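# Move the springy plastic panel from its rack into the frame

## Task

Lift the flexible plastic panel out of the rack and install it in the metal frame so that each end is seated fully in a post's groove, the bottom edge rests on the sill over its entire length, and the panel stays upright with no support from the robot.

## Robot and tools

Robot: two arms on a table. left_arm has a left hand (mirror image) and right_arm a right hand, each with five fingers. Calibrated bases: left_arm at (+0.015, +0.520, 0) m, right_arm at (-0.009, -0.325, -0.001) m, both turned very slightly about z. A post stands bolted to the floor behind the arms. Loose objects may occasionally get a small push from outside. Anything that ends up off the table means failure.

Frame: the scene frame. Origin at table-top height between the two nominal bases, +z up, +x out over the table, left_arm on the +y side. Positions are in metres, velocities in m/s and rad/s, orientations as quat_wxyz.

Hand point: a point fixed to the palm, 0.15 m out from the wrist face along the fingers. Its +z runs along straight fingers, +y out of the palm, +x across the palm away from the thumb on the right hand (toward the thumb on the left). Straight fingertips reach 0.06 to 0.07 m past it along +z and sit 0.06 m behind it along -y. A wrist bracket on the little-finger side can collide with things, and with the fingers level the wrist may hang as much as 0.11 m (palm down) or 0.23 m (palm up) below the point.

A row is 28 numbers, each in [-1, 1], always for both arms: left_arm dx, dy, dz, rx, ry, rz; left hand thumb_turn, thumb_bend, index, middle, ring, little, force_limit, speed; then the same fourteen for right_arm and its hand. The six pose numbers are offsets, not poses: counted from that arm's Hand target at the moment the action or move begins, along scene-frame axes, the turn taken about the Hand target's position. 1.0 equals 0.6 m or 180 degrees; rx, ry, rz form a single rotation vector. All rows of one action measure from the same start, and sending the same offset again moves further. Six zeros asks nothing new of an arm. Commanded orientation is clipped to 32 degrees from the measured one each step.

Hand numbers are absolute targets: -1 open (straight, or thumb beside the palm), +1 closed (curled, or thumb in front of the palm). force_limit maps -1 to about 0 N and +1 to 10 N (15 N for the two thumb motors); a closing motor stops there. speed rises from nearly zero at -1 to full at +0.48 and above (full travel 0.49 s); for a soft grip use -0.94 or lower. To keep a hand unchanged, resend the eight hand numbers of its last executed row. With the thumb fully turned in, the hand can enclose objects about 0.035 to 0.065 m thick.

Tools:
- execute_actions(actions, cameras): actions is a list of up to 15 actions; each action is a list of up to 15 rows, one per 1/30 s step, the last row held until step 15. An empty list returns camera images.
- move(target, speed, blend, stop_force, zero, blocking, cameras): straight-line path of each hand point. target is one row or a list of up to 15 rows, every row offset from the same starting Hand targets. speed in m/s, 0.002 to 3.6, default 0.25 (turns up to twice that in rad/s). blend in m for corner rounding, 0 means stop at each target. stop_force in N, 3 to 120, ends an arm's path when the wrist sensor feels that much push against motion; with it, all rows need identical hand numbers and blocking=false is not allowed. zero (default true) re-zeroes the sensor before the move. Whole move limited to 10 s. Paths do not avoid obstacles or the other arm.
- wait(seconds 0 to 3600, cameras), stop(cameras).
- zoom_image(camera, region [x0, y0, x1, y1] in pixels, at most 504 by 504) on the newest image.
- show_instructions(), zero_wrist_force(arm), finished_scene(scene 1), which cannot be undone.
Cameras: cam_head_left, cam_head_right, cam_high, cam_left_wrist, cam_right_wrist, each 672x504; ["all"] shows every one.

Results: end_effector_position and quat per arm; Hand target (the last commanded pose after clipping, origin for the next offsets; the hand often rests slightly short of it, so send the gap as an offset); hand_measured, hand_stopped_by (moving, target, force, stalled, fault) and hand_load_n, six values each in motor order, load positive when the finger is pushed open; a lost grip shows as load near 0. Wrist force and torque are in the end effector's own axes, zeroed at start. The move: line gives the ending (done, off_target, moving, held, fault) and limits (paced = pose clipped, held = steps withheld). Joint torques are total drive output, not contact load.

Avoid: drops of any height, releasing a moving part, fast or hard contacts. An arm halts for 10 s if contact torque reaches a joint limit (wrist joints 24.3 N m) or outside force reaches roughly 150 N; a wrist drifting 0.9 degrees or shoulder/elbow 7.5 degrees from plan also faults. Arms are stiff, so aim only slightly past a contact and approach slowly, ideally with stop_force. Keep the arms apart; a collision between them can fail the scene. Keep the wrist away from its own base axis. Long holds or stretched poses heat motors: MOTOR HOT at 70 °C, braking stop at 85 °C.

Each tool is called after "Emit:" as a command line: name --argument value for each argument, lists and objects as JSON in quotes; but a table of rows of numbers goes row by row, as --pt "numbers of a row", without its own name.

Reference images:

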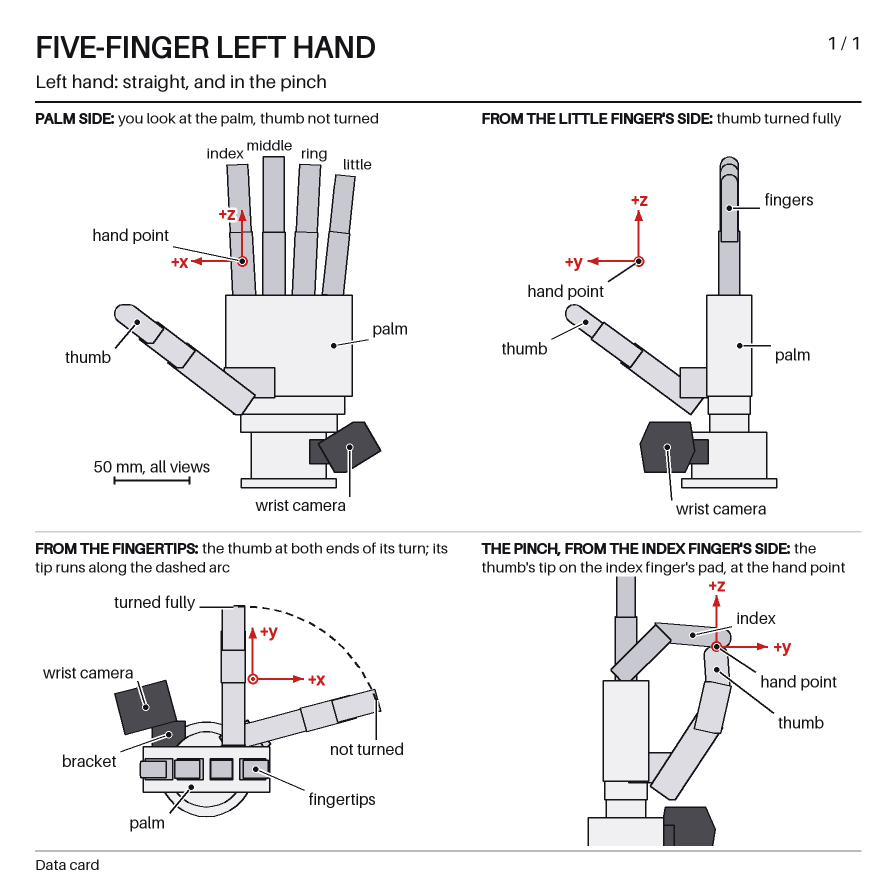

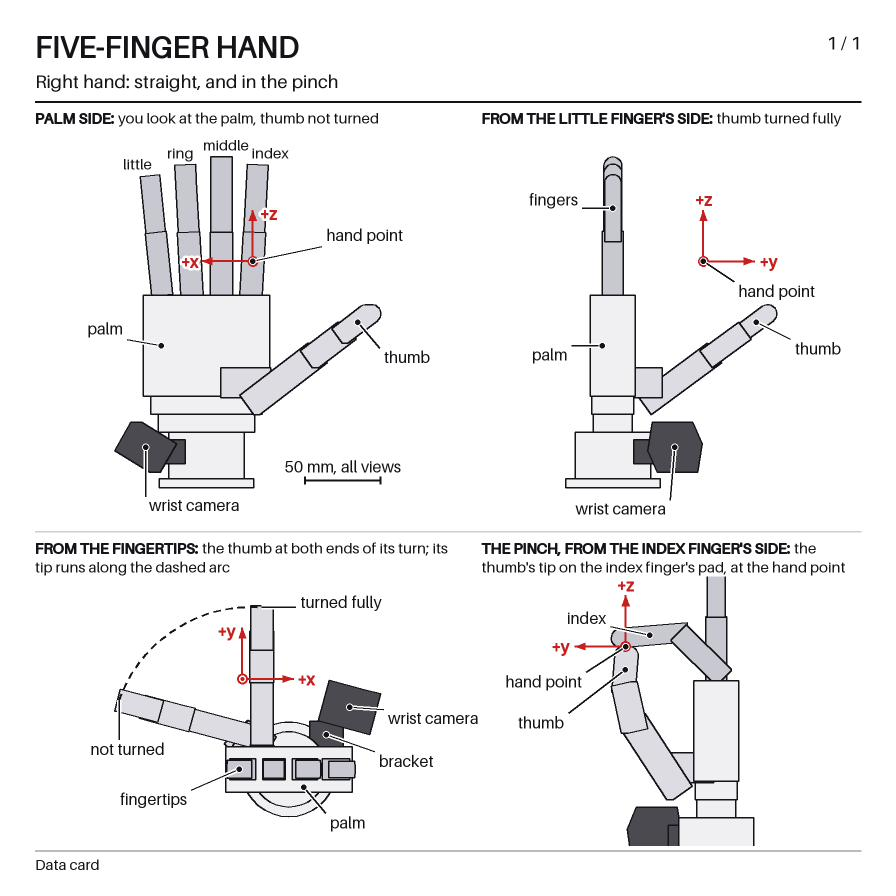

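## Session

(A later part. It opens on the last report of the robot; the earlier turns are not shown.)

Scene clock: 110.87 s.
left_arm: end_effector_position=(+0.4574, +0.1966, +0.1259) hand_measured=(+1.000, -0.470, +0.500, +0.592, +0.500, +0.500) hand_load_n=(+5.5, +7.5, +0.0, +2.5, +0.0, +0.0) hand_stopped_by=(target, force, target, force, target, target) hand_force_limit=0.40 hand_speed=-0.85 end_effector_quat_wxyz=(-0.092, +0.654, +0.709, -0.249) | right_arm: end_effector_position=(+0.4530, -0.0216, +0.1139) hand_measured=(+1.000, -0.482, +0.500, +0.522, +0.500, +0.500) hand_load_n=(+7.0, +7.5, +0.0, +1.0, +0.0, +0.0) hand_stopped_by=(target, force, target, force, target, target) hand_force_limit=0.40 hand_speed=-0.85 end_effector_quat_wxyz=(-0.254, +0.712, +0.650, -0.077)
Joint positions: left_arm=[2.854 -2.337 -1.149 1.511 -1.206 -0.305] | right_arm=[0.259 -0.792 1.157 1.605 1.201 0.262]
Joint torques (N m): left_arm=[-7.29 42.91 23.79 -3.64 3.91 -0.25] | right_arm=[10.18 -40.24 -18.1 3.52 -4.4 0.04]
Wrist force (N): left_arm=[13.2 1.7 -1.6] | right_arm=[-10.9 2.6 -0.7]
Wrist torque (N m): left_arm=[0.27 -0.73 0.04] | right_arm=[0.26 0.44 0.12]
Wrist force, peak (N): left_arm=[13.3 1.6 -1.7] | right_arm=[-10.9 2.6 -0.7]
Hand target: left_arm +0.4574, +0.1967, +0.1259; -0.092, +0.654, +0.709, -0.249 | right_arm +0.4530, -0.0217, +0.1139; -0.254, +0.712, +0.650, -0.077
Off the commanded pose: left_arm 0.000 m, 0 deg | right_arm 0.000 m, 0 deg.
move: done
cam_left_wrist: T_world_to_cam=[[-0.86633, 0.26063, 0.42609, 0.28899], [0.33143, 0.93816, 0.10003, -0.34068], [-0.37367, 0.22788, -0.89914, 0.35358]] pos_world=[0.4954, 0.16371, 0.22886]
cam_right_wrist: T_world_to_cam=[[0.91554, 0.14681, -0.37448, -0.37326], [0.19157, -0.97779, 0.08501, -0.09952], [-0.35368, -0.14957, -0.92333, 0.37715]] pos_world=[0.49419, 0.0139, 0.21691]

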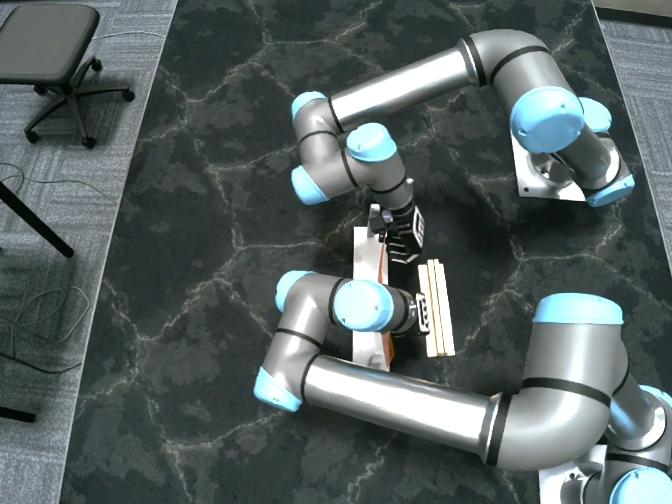

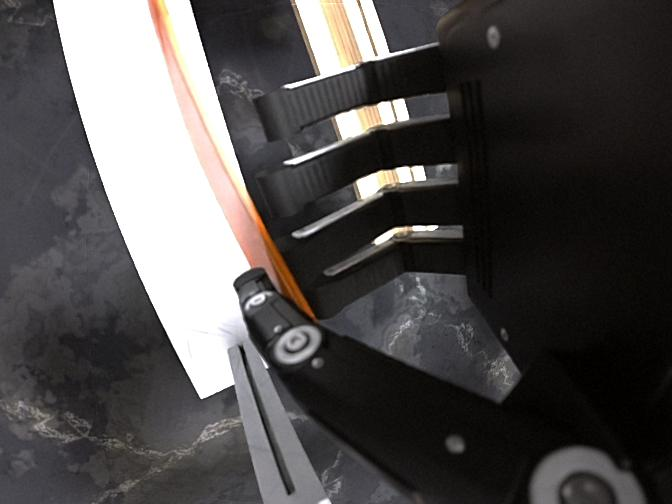

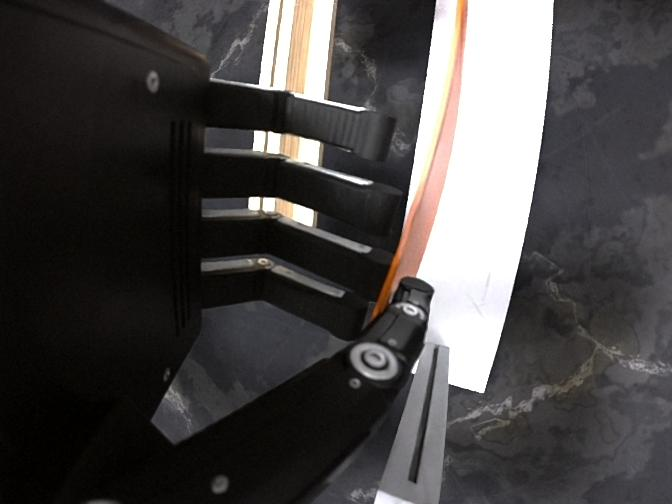

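Emit:
execute_actions --actions '[]' --cameras '["cam_head_left","cam_head_right"]'

Emit:
zoom_image --camera "cam_head_left" --region '[210, 400, 310, 500]'

Emit:
zoom_image --camera "cam_head_right" --region '[100, 400, 200, 500]'

Emit:
zoom_image --camera "cam_head_right" --region '[200, 400, 300, 500]'

Scene clock: 111.30 s.
left_arm: end_effector_position=(+0.4574, +0.1966, +0.1259) hand_measured=(+1.000, -0.470, +0.500, +0.592, +0.500, +0.500) hand_load_n=(+5.5, +7.5, +0.0, +2.5, +0.0, +0.0) hand_stopped_by=(target, force, target, force, target, target) hand_force_limit=0.40 hand_speed=-0.85 end_effector_quat_wxyz=(-0.092, +0.654, +0.709, -0.249) | right_arm: end_effector_position=(+0.4530, -0.0216, +0.1138) hand_measured=(+1.000, -0.482, +0.500, +0.522, +0.500, +0.500) hand_load_n=(+7.5, +7.5, +0.0, +1.0, +0.0, +0.0) hand_stopped_by=(target, force, target, force, target, target) hand_force_limit=0.40 hand_speed=-0.85 end_effector_quat_wxyz=(-0.254, +0.712, +0.650, -0.077)
Joint positions: left_arm=[2.854 -2.337 -1.15 1.511 -1.206 -0.304] | right_arm=[0.259 -0.792 1.157 1.605 1.201 0.262]
Joint velocities: within noise
Joint torques (N m): left_arm=[1.95 51.37 4.82 -1.83 2.52 2.26] | right_arm=[-4.26 -50.67 -3.9 1.98 -2.35 -2.39]
Wrist force (N): left_arm=[13.1 1.6 -1.6] | right_arm=[-10.4 2.4 -1.3]
Wrist torque (N m): left_arm=[0.27 -0.72 0.04] | right_arm=[0.28 0.39 0.16]
Wrist force, peak (N): left_arm=[13.3 1.5 -1.5] | right_arm=[-10.7 2.4 -0.7]
Hand target: left_arm +0.4574, +0.1967, +0.1259; -0.092, +0.654, +0.709, -0.249 | right_arm +0.4530, -0.0217, +0.1139; -0.254, +0.712, +0.650, -0.077
Off the commanded pose: left_arm 0.000 m, 0 deg | right_arm 0.000 m, 0 deg.
Images, in order (width x height): cam_head_left 672x504, cam_head_right 672x504.

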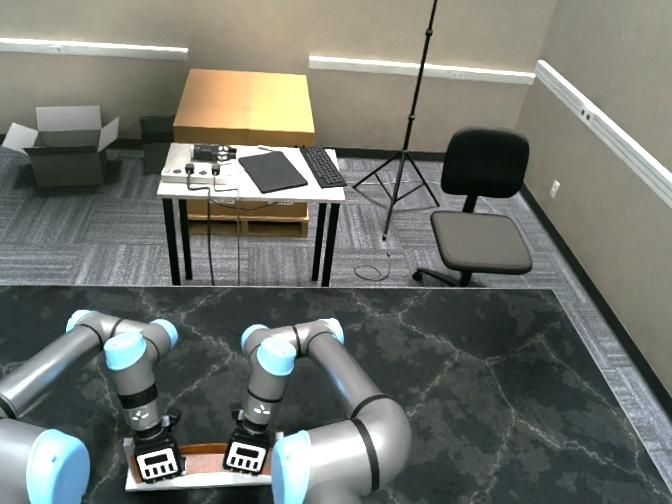

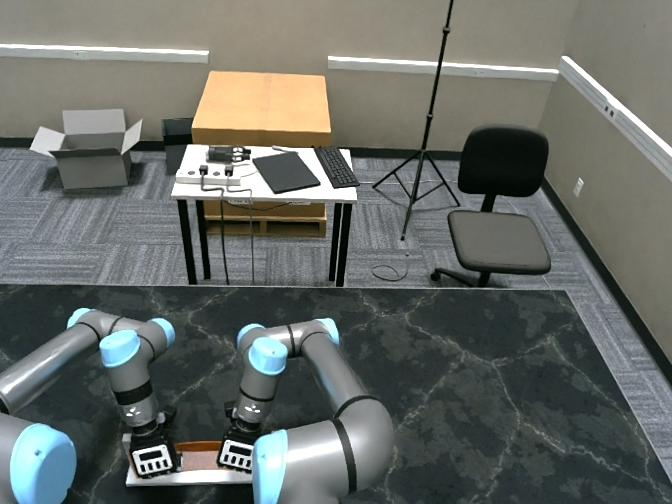

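Scaled by 5.040 from the camera's image (finer frame: 960x720).

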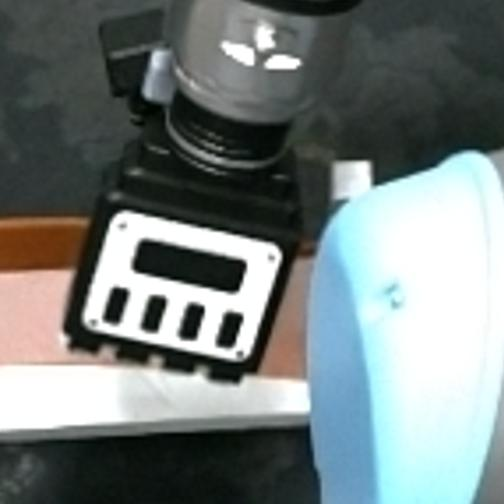

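Scaled by 5.040 from the camera's image (finer frame: 960x720).

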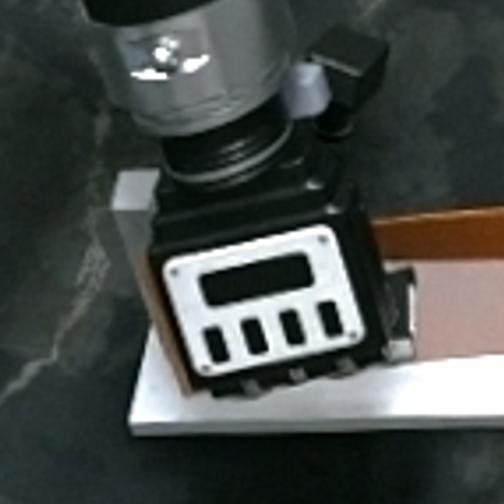

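Scaled by 5.040 from the camera's image (finer frame: 960x720).

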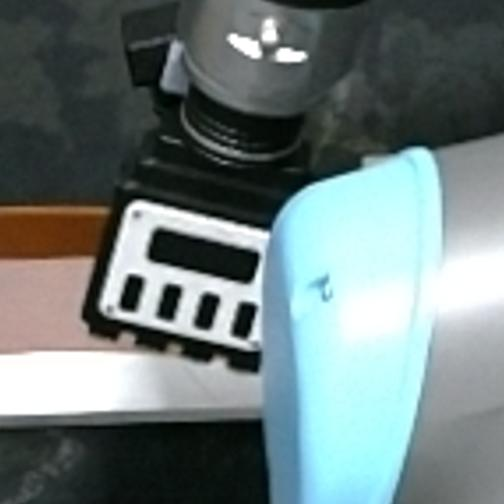

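Emit:
execute_actions --actions '[]' --cameras '["cam_left_wrist","cam_right_wrist"]'

Emit:
zoom_image --camera "cam_right_wrist" --region '[340, 0, 500, 200]'

Emit:
zoom_image --camera "cam_right_wrist" --region '[350, 190, 490, 390]'

Emit:
zoom_image --camera "cam_left_wrist" --region '[200, 170, 350, 370]'

Scene clock: 113.20 s.
left_arm: end_effector_position=(+0.4574, +0.1967, +0.1259) hand_measured=(+1.000, -0.470, +0.500, +0.592, +0.500, +0.500) hand_load_n=(+5.5, +7.5, +0.0, +2.5, +0.0, +0.0) hand_stopped_by=(target, force, target, force, target, target) hand_force_limit=0.40 hand_speed=-0.85 end_effector_quat_wxyz=(-0.092, +0.654, +0.709, -0.249) | right_arm: end_effector_position=(+0.4530, -0.0217, +0.1139) hand_measured=(+1.000, -0.482, +0.500, +0.522, +0.500, +0.500) hand_load_n=(+7.0, +7.5, +0.0, +1.5, +0.0, +0.0) hand_stopped_by=(target, force, target, force, target, target) hand_force_limit=0.40 hand_speed=-0.85 end_effector_quat_wxyz=(-0.254, +0.712, +0.650, -0.077)
Joint positions: left_arm=[2.854 -2.337 -1.15 1.511 -1.206 -0.304] | right_arm=[0.259 -0.792 1.157 1.605 1.201 0.262]
Joint velocities: within noise
Joint torques (N m): left_arm=[4.6 51.3 6.6 -1.65 2.49 2.3] | right_arm=[-7.42 -56.3 -5.37 1.19 -1.16 -2.31]
Wrist force (N): left_arm=[12.8 1.5 -1.3] | right_arm=[-10.5 2.3 -1.0]
Wrist torque (N m): left_arm=[0.23 -0.69 0.03] | right_arm=[0.25 0.40 0.15]
Wrist force, peak (N): left_arm=[13.3 1.7 -1.7] | right_arm=[-10.7 2.4 -1.0]
Hand target: left_arm +0.4574, +0.1967, +0.1259; -0.092, +0.654, +0.709, -0.249 | right_arm +0.4530, -0.0217, +0.1139; -0.254, +0.712, +0.650, -0.077
Off the commanded pose: left_arm 0.000 m, 0 deg | right_arm 0.000 m, 0 deg.
camera_calibration:
cam_left_wrist: T_world_to_cam=[[-0.86633, 0.26063, 0.42609, 0.28897], [0.33143, 0.93816, 0.10003, -0.34077], [-0.37367, 0.22788, -0.89914, 0.35356]] pos_world=[0.4954, 0.16381, 0.22886]
cam_right_wrist: T_world_to_cam=[[0.9155, 0.14681, -0.37458, -0.37321], [0.19161, -0.97778, 0.08507, -0.09966], [-0.35377, -0.14966, -0.92328, 0.37716]] pos_world=[0.49419, 0.0138, 0.21691]
Images, in order (width x height): cam_left_wrist 672x504, cam_right_wrist 672x504.

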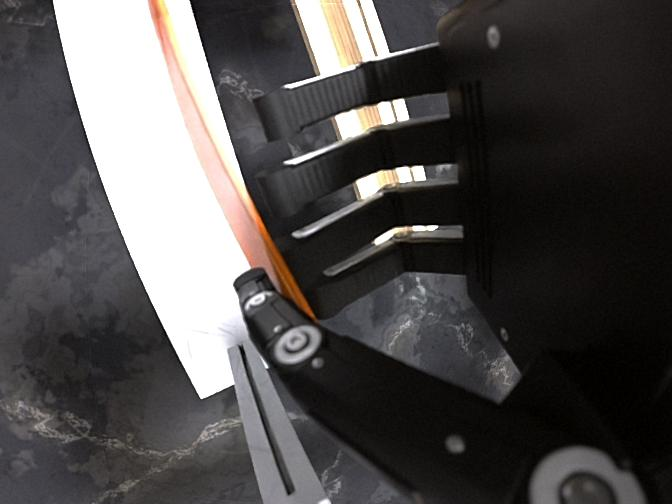

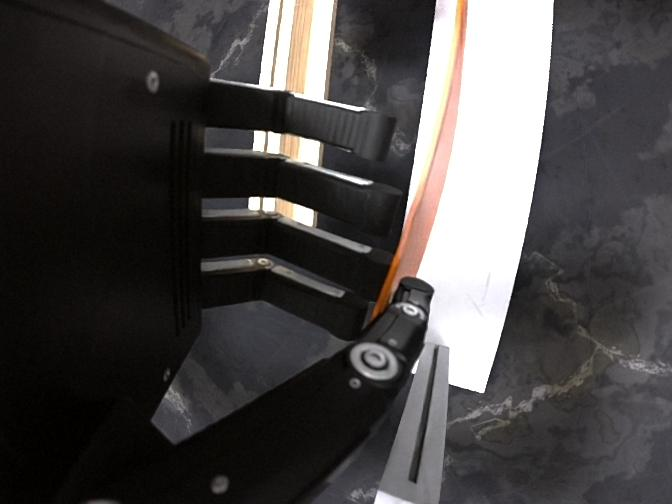

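Scaled by 2.520 from the camera's image (finer frame: 960x720).

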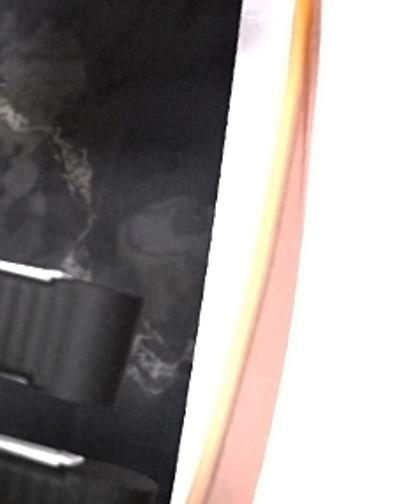

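Scaled by 2.520 from the camera's image (finer frame: 960x720).

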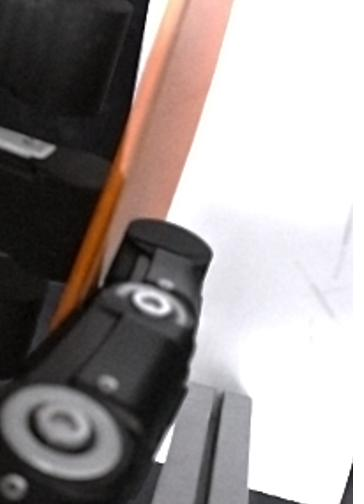

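Scaled by 2.520 from the camera's image (finer frame: 960x720).

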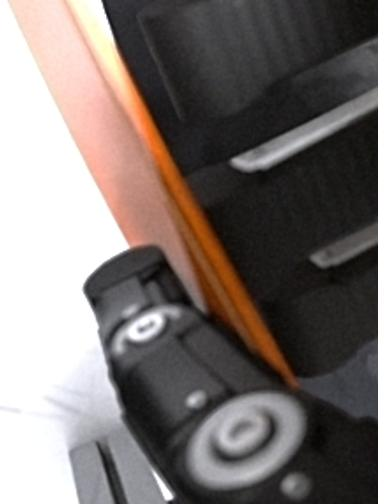

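Emit:
move --target '[0.0433,0,0,0,0,0,1,0.2,0.5,0.85,0.5,0.5,0.4,-0.85, 0.0417,0,0,0,0,0,1,0.2,0.5,0.85,0.5,0.5,0.4,-0.85]' --cameras '["cam_high","cam_left_wrist","cam_right_wrist","cam_head_right"]' --speed 0.02 --stop_force 6

Emit:
zoom_image --camera "cam_high" --region '[330, 180, 450, 390]'

Emit:
zoom_image --camera "cam_head_right" --region '[100, 400, 200, 500]'

Scene clock: 116.73 s.
left_arm: end_effector_position=(+0.4834, +0.1967, +0.1259) hand_measured=(+1.000, -0.470, +0.500, +0.592, +0.500, +0.500) hand_load_n=(+5.5, +7.0, +0.0, +2.5, +0.0, +0.0) hand_stopped_by=(target, force, target, force, target, target) hand_force_limit=0.40 hand_speed=-0.85 end_effector_quat_wxyz=(-0.092, +0.654, +0.709, -0.249) | right_arm: end_effector_position=(+0.4781, -0.0217, +0.1139) hand_measured=(+1.000, -0.482, +0.500, +0.522, +0.500, +0.500) hand_load_n=(+7.0, +6.5, +0.0, +1.0, +0.0, +0.0) hand_stopped_by=(target, force, target, force, target, target) hand_force_limit=0.40 hand_speed=-0.85 end_effector_quat_wxyz=(-0.254, +0.712, +0.650, -0.077)
Joint positions: left_arm=[2.867 -2.395 -1.045 1.461 -1.211 -0.292] | right_arm=[0.249 -0.736 1.054 1.655 1.205 0.252]
Joint torques (N m): left_arm=[-12.21 53.42 6.05 -0.8 1.89 -1.18] | right_arm=[10.39 -58.45 -5.74 0.57 -1.67 0.9]
Wrist force (N): left_arm=[10.2 0.7 -0.9] | right_arm=[-8.4 0.2 -0.1]
Wrist torque (N m): left_arm=[0.16 -0.42 -0.12] | right_arm=[0.05 0.19 0.34]
Wrist force, peak (N): left_arm=[13.4 1.3 -1.6] | right_arm=[-10.9 2.5 -1.2]
Hand target: left_arm +0.4833, +0.1967, +0.1259; -0.092, +0.654, +0.709, -0.249 | right_arm +0.4780, -0.0217, +0.1139; -0.254, +0.712, +0.650, -0.077
Off the commanded pose: left_arm 0.000 m, 0 deg | right_arm 0.000 m, 0 deg.
move: done
cam_left_wrist: T_world_to_cam=[[-0.86633, 0.26063, 0.42609, 0.31149], [0.33143, 0.93816, 0.10003, -0.34939], [-0.37367, 0.22788, -0.89914, 0.36328]] pos_world=[0.5214, 0.16381, 0.22886]
cam_right_wrist: T_world_to_cam=[[0.91552, 0.14671, -0.37456, -0.39611], [0.19148, -0.97781, 0.08502, -0.10437], [-0.35377, -0.14956, -0.9233, 0.38601]] pos_world=[0.51919, 0.0138, 0.21691]
Images, in order (width x height): cam_head_right 672x504, cam_high 672x504, cam_left_wrist 672x504, cam_right_wrist 672x504.

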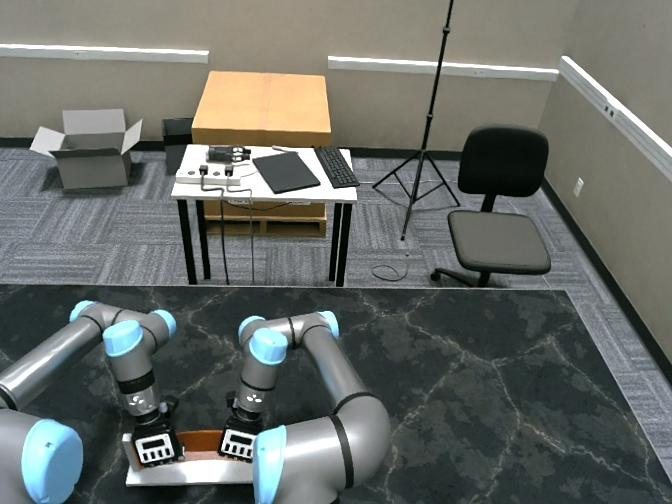

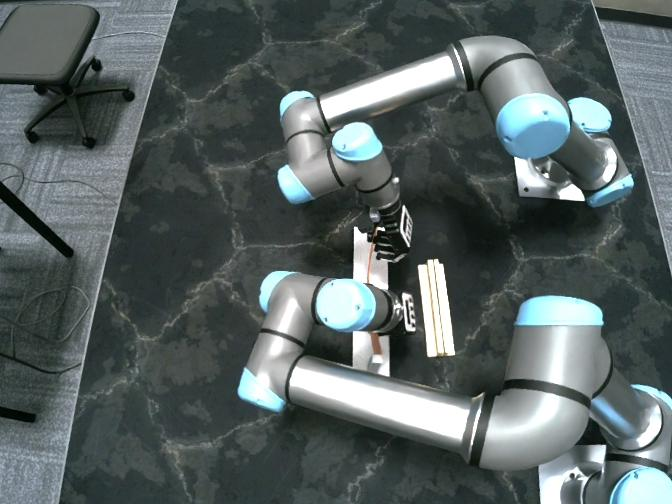

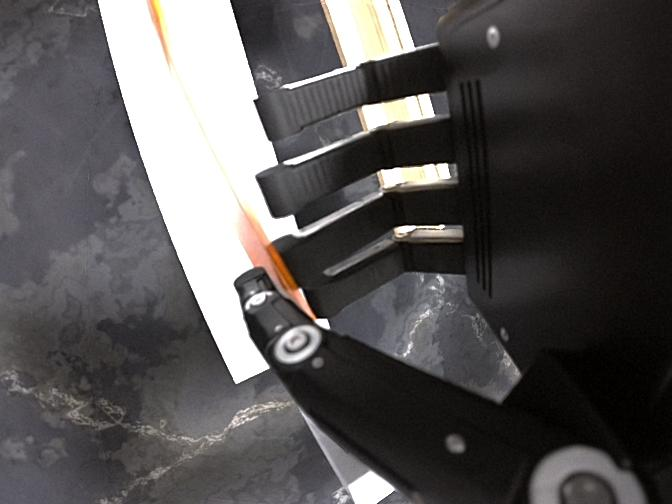

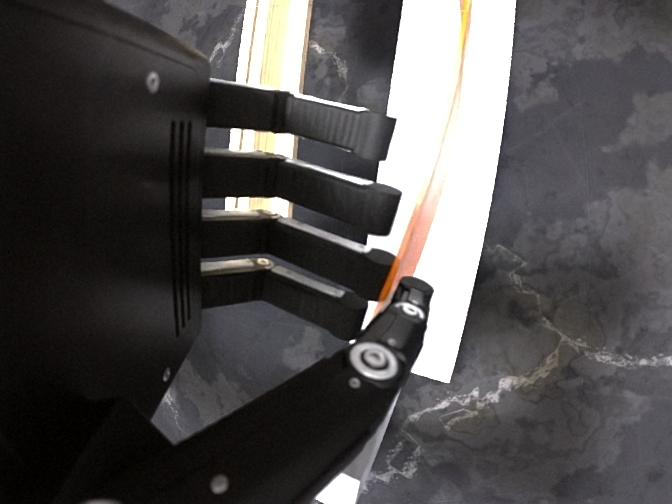

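Scaled by 2.400 from the camera's image (finer frame: 960x720).

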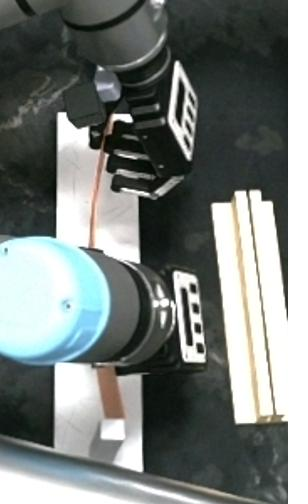

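Scaled by 5.040 from the camera's image (finer frame: 960x720).

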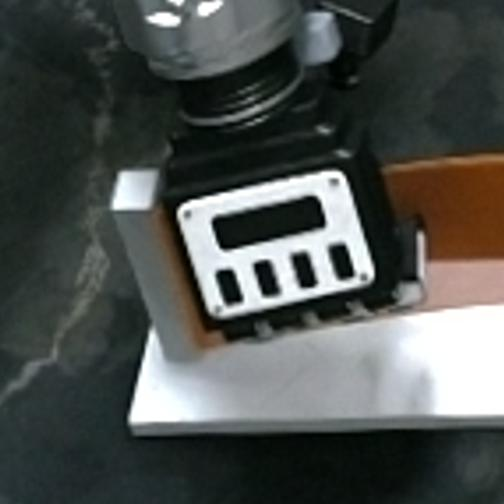

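Emit:
move --target '[0,0,-0.04,0,0,0,1,0.2,0.5,0.85,0.5,0.5,0.4,-0.85, 0,0,-0.04,0,0,0,1,0.2,0.5,0.85,0.5,0.5,0.4,-0.85]' --cameras '["cam_high","cam_left_wrist","cam_right_wrist","cam_head_right"]' --speed 0.008 --stop_force 3

Emit:
zoom_image --camera "cam_high" --region '[330, 180, 450, 390]'

Emit:
zoom_image --camera "cam_head_right" --region '[100, 400, 300, 500]'

Scene clock: 119.73 s.
left_arm: end_effector_position=(+0.4833, +0.1967, +0.1143) hand_measured=(+1.000, -0.470, +0.500, +0.592, +0.500, +0.500) hand_load_n=(+4.5, +7.5, +0.0, +1.5, +0.0, +0.0) hand_stopped_by=(target, force, target, force, target, target) hand_force_limit=0.40 hand_speed=-0.85 end_effector_quat_wxyz=(-0.092, +0.654, +0.709, -0.249) | right_arm: end_effector_position=(+0.4780, -0.0217, +0.1021) hand_measured=(+1.000, -0.482, +0.500, +0.522, +0.500, +0.500) hand_load_n=(+5.5, +6.5, +0.0, +0.0, +0.0, +0.0) hand_stopped_by=(target, force, target, force, target, target) hand_force_limit=0.40 hand_speed=-0.85 end_effector_quat_wxyz=(-0.254, +0.712, +0.650, -0.077)
Joint positions: left_arm=[2.867 -2.405 -1.059 1.484 -1.211 -0.292] | right_arm=[0.249 -0.725 1.066 1.632 1.205 0.252]
Joint torques (N m): left_arm=[-14.17 53.2 32.04 -3.74 2.83 -1.03] | right_arm=[17.58 -57.22 -27.41 3.18 -3.41 0.99]
Wrist force (N): left_arm=[9.9 -0.5 -2.3] | right_arm=[-8.0 -0.9 -2.2]
Wrist torque (N m): left_arm=[0.08 -0.44 -0.10] | right_arm=[0.01 0.20 0.30]
Wrist force, peak (N): left_arm=[10.6 -0.4 -3.4] | right_arm=[-8.6 -1.6 -3.3]
Hand target: left_arm +0.4833, +0.1967, +0.1143; -0.092, +0.654, +0.709, -0.249 (not the last commanded pose) | right_arm +0.4780, -0.0217, +0.1021; -0.254, +0.712, +0.650, -0.077 (not the last commanded pose)
Off the commanded pose: left_arm 0.012 m, 0 deg | right_arm 0.012 m, 0 deg.
move: contact (left_arm, right_arm)
cam_left_wrist: T_world_to_cam=[[-0.86633, 0.26063, 0.42609, 0.31648], [0.33143, 0.93816, 0.10003, -0.34822], [-0.37367, 0.22788, -0.89914, 0.35276]] pos_world=[0.5214, 0.16381, 0.21716]
cam_right_wrist: T_world_to_cam=[[0.9155, 0.14681, -0.37458, -0.40048], [0.19161, -0.97778, 0.08507, -0.10345], [-0.35377, -0.14966, -0.92328, 0.37521]] pos_world=[0.51919, 0.0138, 0.20521]
Images, in order (width x height): cam_head_right 672x504, cam_high 672x504, cam_left_wrist 672x504, cam_right_wrist 672x504.

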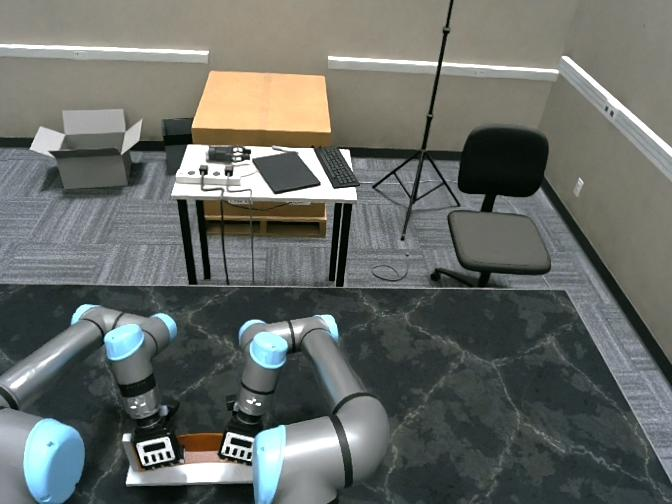

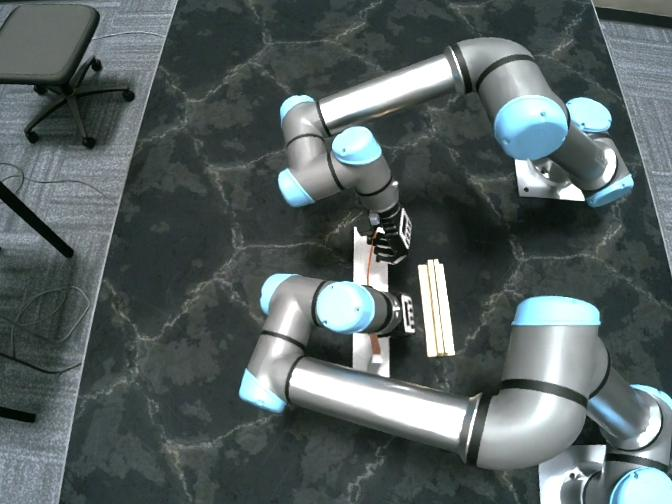

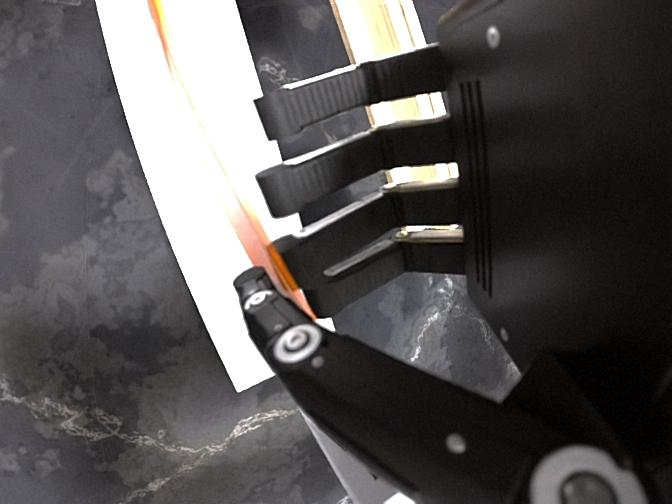

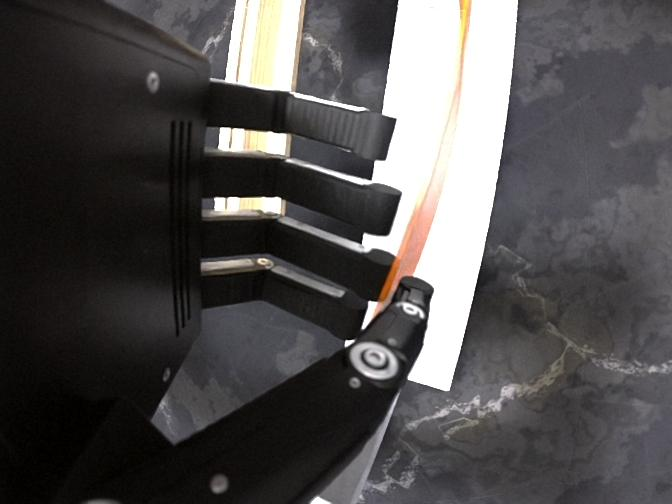

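Scaled by 2.400 from the camera's image (finer frame: 960x720).

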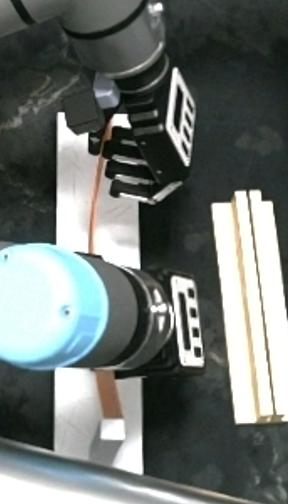

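Scaled by 2.520 from the camera's image (finer frame: 960x720).

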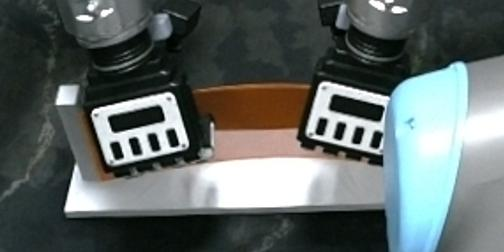

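Emit:
move --target '[0.0075,0,0.002,0,0,0,1,0.2,0.5,0.85,0.5,0.5,0.4,-0.85, 0.0075,0,0.002,0,0,0,1,0.2,0.5,0.85,0.5,0.5,0.4,-0.85]' --cameras '[]' --speed 0.02

Emit:
move --target '[0,0.0033,0,0,0,0,1,0.2,0.5,0.85,0.5,0.5,0.4,-0.85, 0,-0.0033,0,0,0,0,1,0.2,0.5,0.85,0.5,0.5,0.4,-0.85]' --cameras '["cam_high","cam_head_right"]' --speed 0.01

Emit:
zoom_image --camera "cam_high" --region '[330, 200, 430, 390]'

Emit:
zoom_image --camera "cam_head_right" --region '[100, 400, 200, 500]'

Scene clock: 121.00 s.
left_arm: end_effector_position=(+0.4879, +0.1966, +0.1155) hand_measured=(+1.000, -0.470, +0.500, +0.592, +0.500, +0.500) hand_load_n=(+4.5, +7.5, +0.0, +2.0, +0.0, +0.0) hand_stopped_by=(target, force, target, force, target, target) hand_force_limit=0.40 hand_speed=-0.85 end_effector_quat_wxyz=(-0.092, +0.654, +0.709, -0.249) | right_arm: end_effector_position=(+0.4826, -0.0216, +0.1033) hand_measured=(+1.000, -0.482, +0.500, +0.522, +0.500, +0.500) hand_load_n=(+7.0, +6.0, +0.0, +1.0, +0.0, +0.5) hand_stopped_by=(target, force, target, force, target, target) hand_force_limit=0.40 hand_speed=-0.85 end_effector_quat_wxyz=(-0.254, +0.712, +0.650, -0.077) end_effector_velocity=(-0.001, +0.000, -0.001) end_effector_angular_velocity=(+0.000, +0.001, -0.001)
Joint positions: left_arm=[2.869 -2.414 -1.038 1.472 -1.212 -0.29] | right_arm=[0.247 -0.716 1.045 1.644 1.206 0.25]
Joint velocities: left_arm=[within noise] | right_arm=[0 0 0.005 -0.004 0 0.001]
Joint torques (N m): left_arm=[3.49 53.08 5.36 -1.21 0.53 1.03] | right_arm=[-8.91 -58.56 -7.51 0.37 -0.56 -1.47]
Wrist force (N): left_arm=[7.2 1.3 -0.4] | right_arm=[-6.4 -2.0 1.0]
Wrist torque (N m): left_arm=[0.21 -0.23 -0.15] | right_arm=[-0.15 0.02 0.31]
Wrist force, peak (N): left_arm=[10.7 -0.8 -2.2] | right_arm=[-8.5 -1.1 -2.0]
Hand target: left_arm +0.4878, +0.1967, +0.1155; -0.092, +0.654, +0.709, -0.249 | right_arm +0.4825, -0.0217, +0.1033; -0.254, +0.712, +0.650, -0.077
Off the commanded pose: left_arm 0.000 m, 0 deg | right_arm 0.000 m, 0 deg.
move: done

Scene clock: 121.50 s.
left_arm: end_effector_position=(+0.4878, +0.1987, +0.1155) hand_measured=(+1.000, -0.470, +0.500, +0.592, +0.500, +0.500) hand_load_n=(+2.0, +7.5, +0.0, +2.0, +0.5, +0.0) hand_stopped_by=(target, force, target, force, target, target) hand_force_limit=0.40 hand_speed=-0.85 end_effector_quat_wxyz=(-0.092, +0.654, +0.709, -0.249) | right_arm: end_effector_position=(+0.4825, -0.0237, +0.1033) hand_measured=(+1.000, -0.482, +0.500, +0.522, +0.500, +0.500) hand_load_n=(+3.0, +6.0, +0.0, +1.0, +0.0, +0.0) hand_stopped_by=(target, force, target, force, target, target) hand_force_limit=0.40 hand_speed=-0.85 end_effector_quat_wxyz=(-0.254, +0.712, +0.650, -0.077)
Joint positions: left_arm=[2.872 -2.411 -1.044 1.473 -1.213 -0.286] | right_arm=[0.244 -0.718 1.05 1.643 1.207 0.247]
Joint torques (N m): left_arm=[3.67 44.4 17.01 -2.91 -2.37 -1.15] | right_arm=[-4.81 -51.04 -17.79 1.23 2.05 0.66]
Wrist force (N): left_arm=[-6.4 0.2 0.9] | right_arm=[3.1 -3.8 2.6]
Wrist torque (N m): left_arm=[0.10 0.51 -0.08] | right_arm=[-0.26 -0.30 0.13]
Wrist force, peak (N): left_arm=[6.9 1.4 -0.5] | right_arm=[-6.8 -2.0 0.6]
Hand target: left_arm +0.4878, +0.1986, +0.1155; -0.092, +0.654, +0.709, -0.249 | right_arm +0.4825, -0.0236, +0.1033; -0.254, +0.712, +0.650, -0.077
Off the commanded pose: left_arm 0.000 m, 0 deg | right_arm 0.000 m, 0 deg.
move: done
Images, in order (width x height): cam_head_right 672x504, cam_high 672x504.

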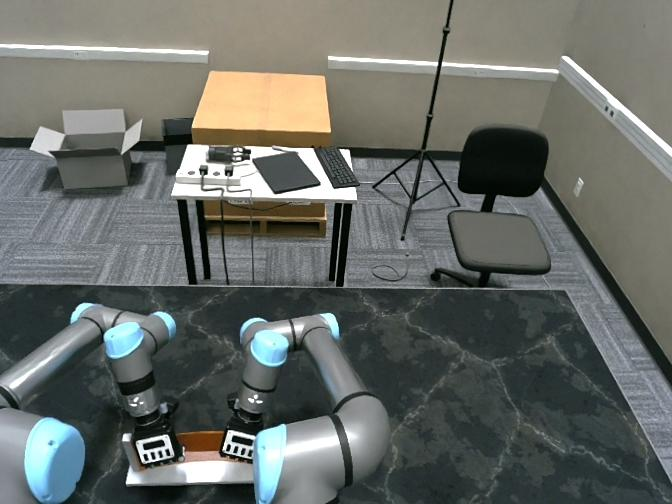

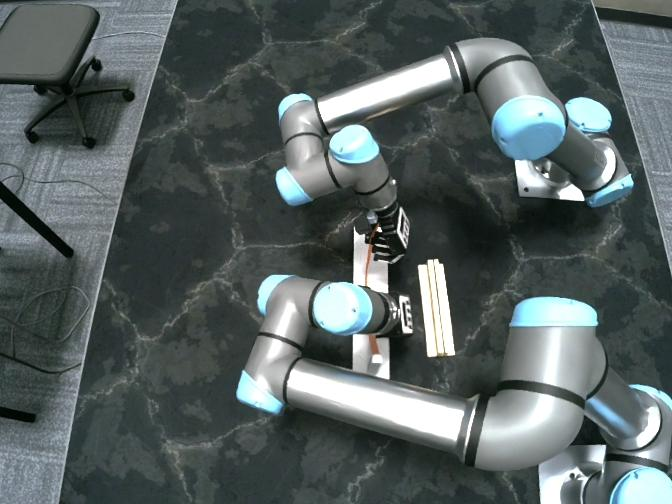

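Scaled by 2.653 from the camera's image (finer frame: 960x720).

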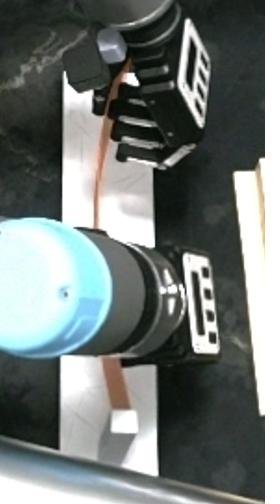

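Scaled by 5.040 from the camera's image (finer frame: 960x720).

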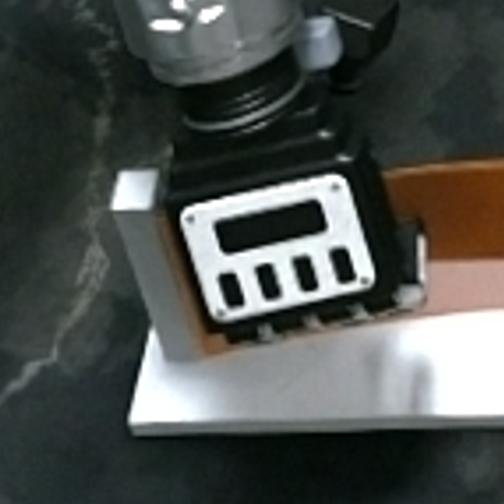

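Emit:
move --target '[0,-0.0022,0,0,0,0,1,0.2,0.5,0.85,0.5,0.5,0.4,-0.85, 0,0.0022,0,0,0,0,1,0.2,0.5,0.85,0.5,0.5,0.4,-0.85]' --cameras '[]' --speed 0.01

Emit:
move --target '[0.0025,0,0,0,0,0,1,0.2,0.5,0.85,0.5,0.5,0.4,-0.85, 0,0,0,0,0,0,1,0.2,0.5,0.85,0.5,0.5,0.4,-0.85]' --cameras '["cam_left_wrist","cam_right_wrist"]' --speed 0.01

Scene clock: 122.80 s.
left_arm: end_effector_position=(+0.4879, +0.1973, +0.1155) hand_measured=(+1.000, -0.470, +0.500, +0.592, +0.500, +0.500) hand_load_n=(+3.0, +7.5, +0.0, +2.0, +0.0, +0.0) hand_stopped_by=(target, force, target, force, target, target) hand_force_limit=0.40 hand_speed=-0.85 end_effector_quat_wxyz=(-0.092, +0.654, +0.709, -0.249) | right_arm: end_effector_position=(+0.4825, -0.0223, +0.1033) hand_measured=(+1.000, -0.482, +0.500, +0.522, +0.500, +0.500) hand_load_n=(+5.5, +6.0, +0.0, +1.0, +0.0, +0.0) hand_stopped_by=(target, force, target, force, target, target) hand_force_limit=0.40 hand_speed=-0.85 end_effector_quat_wxyz=(-0.254, +0.712, +0.650, -0.077)
Joint positions: left_arm=[2.87 -2.413 -1.04 1.472 -1.212 -0.289] | right_arm=[0.246 -0.716 1.047 1.644 1.206 0.25]
Joint torques (N m): left_arm=[-3.58 49.19 16.63 -3.13 2.68 1.18] | right_arm=[5.77 -46.92 -12.4 2.27 -3.59 -1.37]
Wrist force (N): left_arm=[5.4 0.9 0.0] | right_arm=[-5.3 -2.6 1.3]
Wrist torque (N m): left_arm=[0.19 -0.38 0.06] | right_arm=[-0.13 0.17 0.07]
Wrist force, peak (N): left_arm=[-6.7 -0.1 0.9] | right_arm=[-5.4 -2.8 1.6]
Hand target: left_arm +0.4878, +0.1973, +0.1155; -0.092, +0.654, +0.709, -0.249 | right_arm +0.4825, -0.0223, +0.1033; -0.254, +0.712, +0.650, -0.077
Off the commanded pose: left_arm 0.000 m, 0 deg | right_arm 0.000 m, 0 deg.
move: done

Scene clock: 123.30 s.
left_arm: end_effector_position=(+0.4894, +0.1973, +0.1155) hand_measured=(+1.000, -0.470, +0.500, +0.592, +0.500, +0.500) hand_load_n=(+3.5, +7.5, +0.0, +2.0, +0.0, +0.0) hand_stopped_by=(target, force, target, force, target, target) hand_force_limit=0.40 hand_speed=-0.85 end_effector_quat_wxyz=(-0.092, +0.654, +0.709, -0.249) | right_arm: end_effector_position=(+0.4825, -0.0223, +0.1033) hand_measured=(+1.000, -0.482, +0.500, +0.522, +0.500, +0.500) hand_load_n=(+5.5, +6.0, +0.0, +1.0, +0.0, +0.0) hand_stopped_by=(target, force, target, force, target, target) hand_force_limit=0.40 hand_speed=-0.85 end_effector_quat_wxyz=(-0.254, +0.712, +0.650, -0.077)
Joint positions: left_arm=[2.871 -2.417 -1.034 1.469 -1.213 -0.288] | right_arm=[0.246 -0.716 1.047 1.643 1.206 0.249]
Joint torques (N m): left_arm=[8.35 53.93 6.86 -1.7 -0.32 1.37] | right_arm=[-6.25 -57.97 -5.5 1.01 -3.53 -2.21]
Wrist force (N): left_arm=[5.9 0.5 0.2] | right_arm=[-5.4 -2.2 1.0]
Wrist torque (N m): left_arm=[0.12 -0.36 -0.02] | right_arm=[-0.07 0.15 0.11]
Wrist force, peak (N): left_arm=[6.1 0.6 0.2] | right_arm=[-5.7 -2.4 1.6]
Hand target: left_arm +0.4893, +0.1973, +0.1155; -0.092, +0.654, +0.709, -0.249 | right_arm +0.4825, -0.0223, +0.1033; -0.254, +0.712, +0.650, -0.077
Off the commanded pose: left_arm 0.000 m, 0 deg | right_arm 0.000 m, 0 deg.
move: done
cam_left_wrist: T_world_to_cam=[[-0.86633, 0.26063, 0.42609, 0.32101], [0.33143, 0.93816, 0.10003, -0.35089], [-0.37367, 0.22788, -0.89914, 0.35594]] pos_world=[0.5274, 0.16441, 0.21836]
cam_right_wrist: T_world_to_cam=[[0.91549, 0.14686, -0.37458, -0.40409], [0.19166, -0.97777, 0.08505, -0.10501], [-0.35377, -0.14966, -0.92328, 0.37772]] pos_world=[0.52369, 0.0132, 0.20631]

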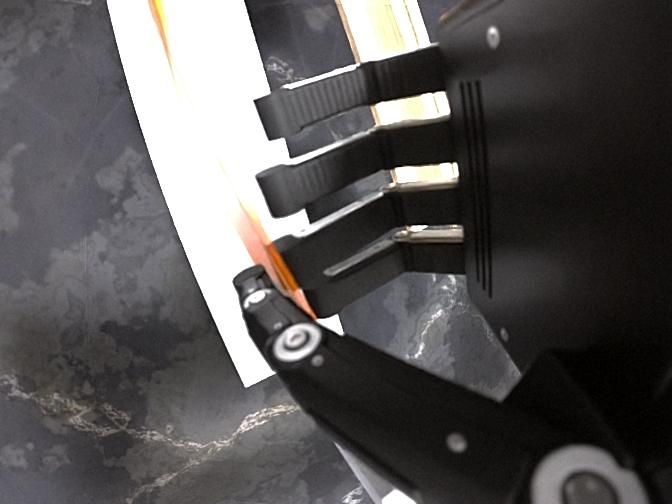

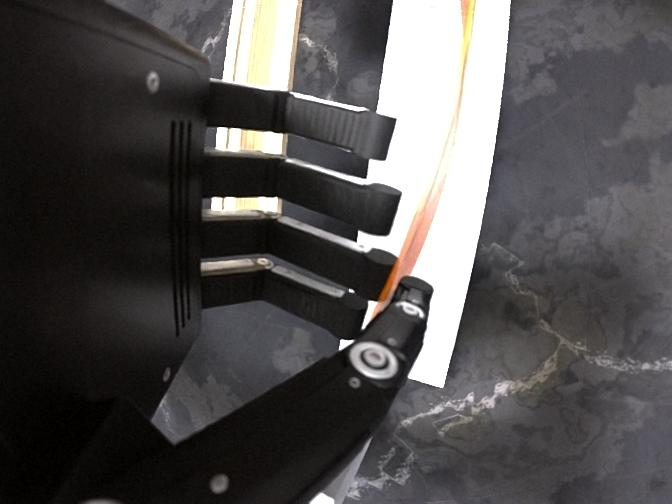

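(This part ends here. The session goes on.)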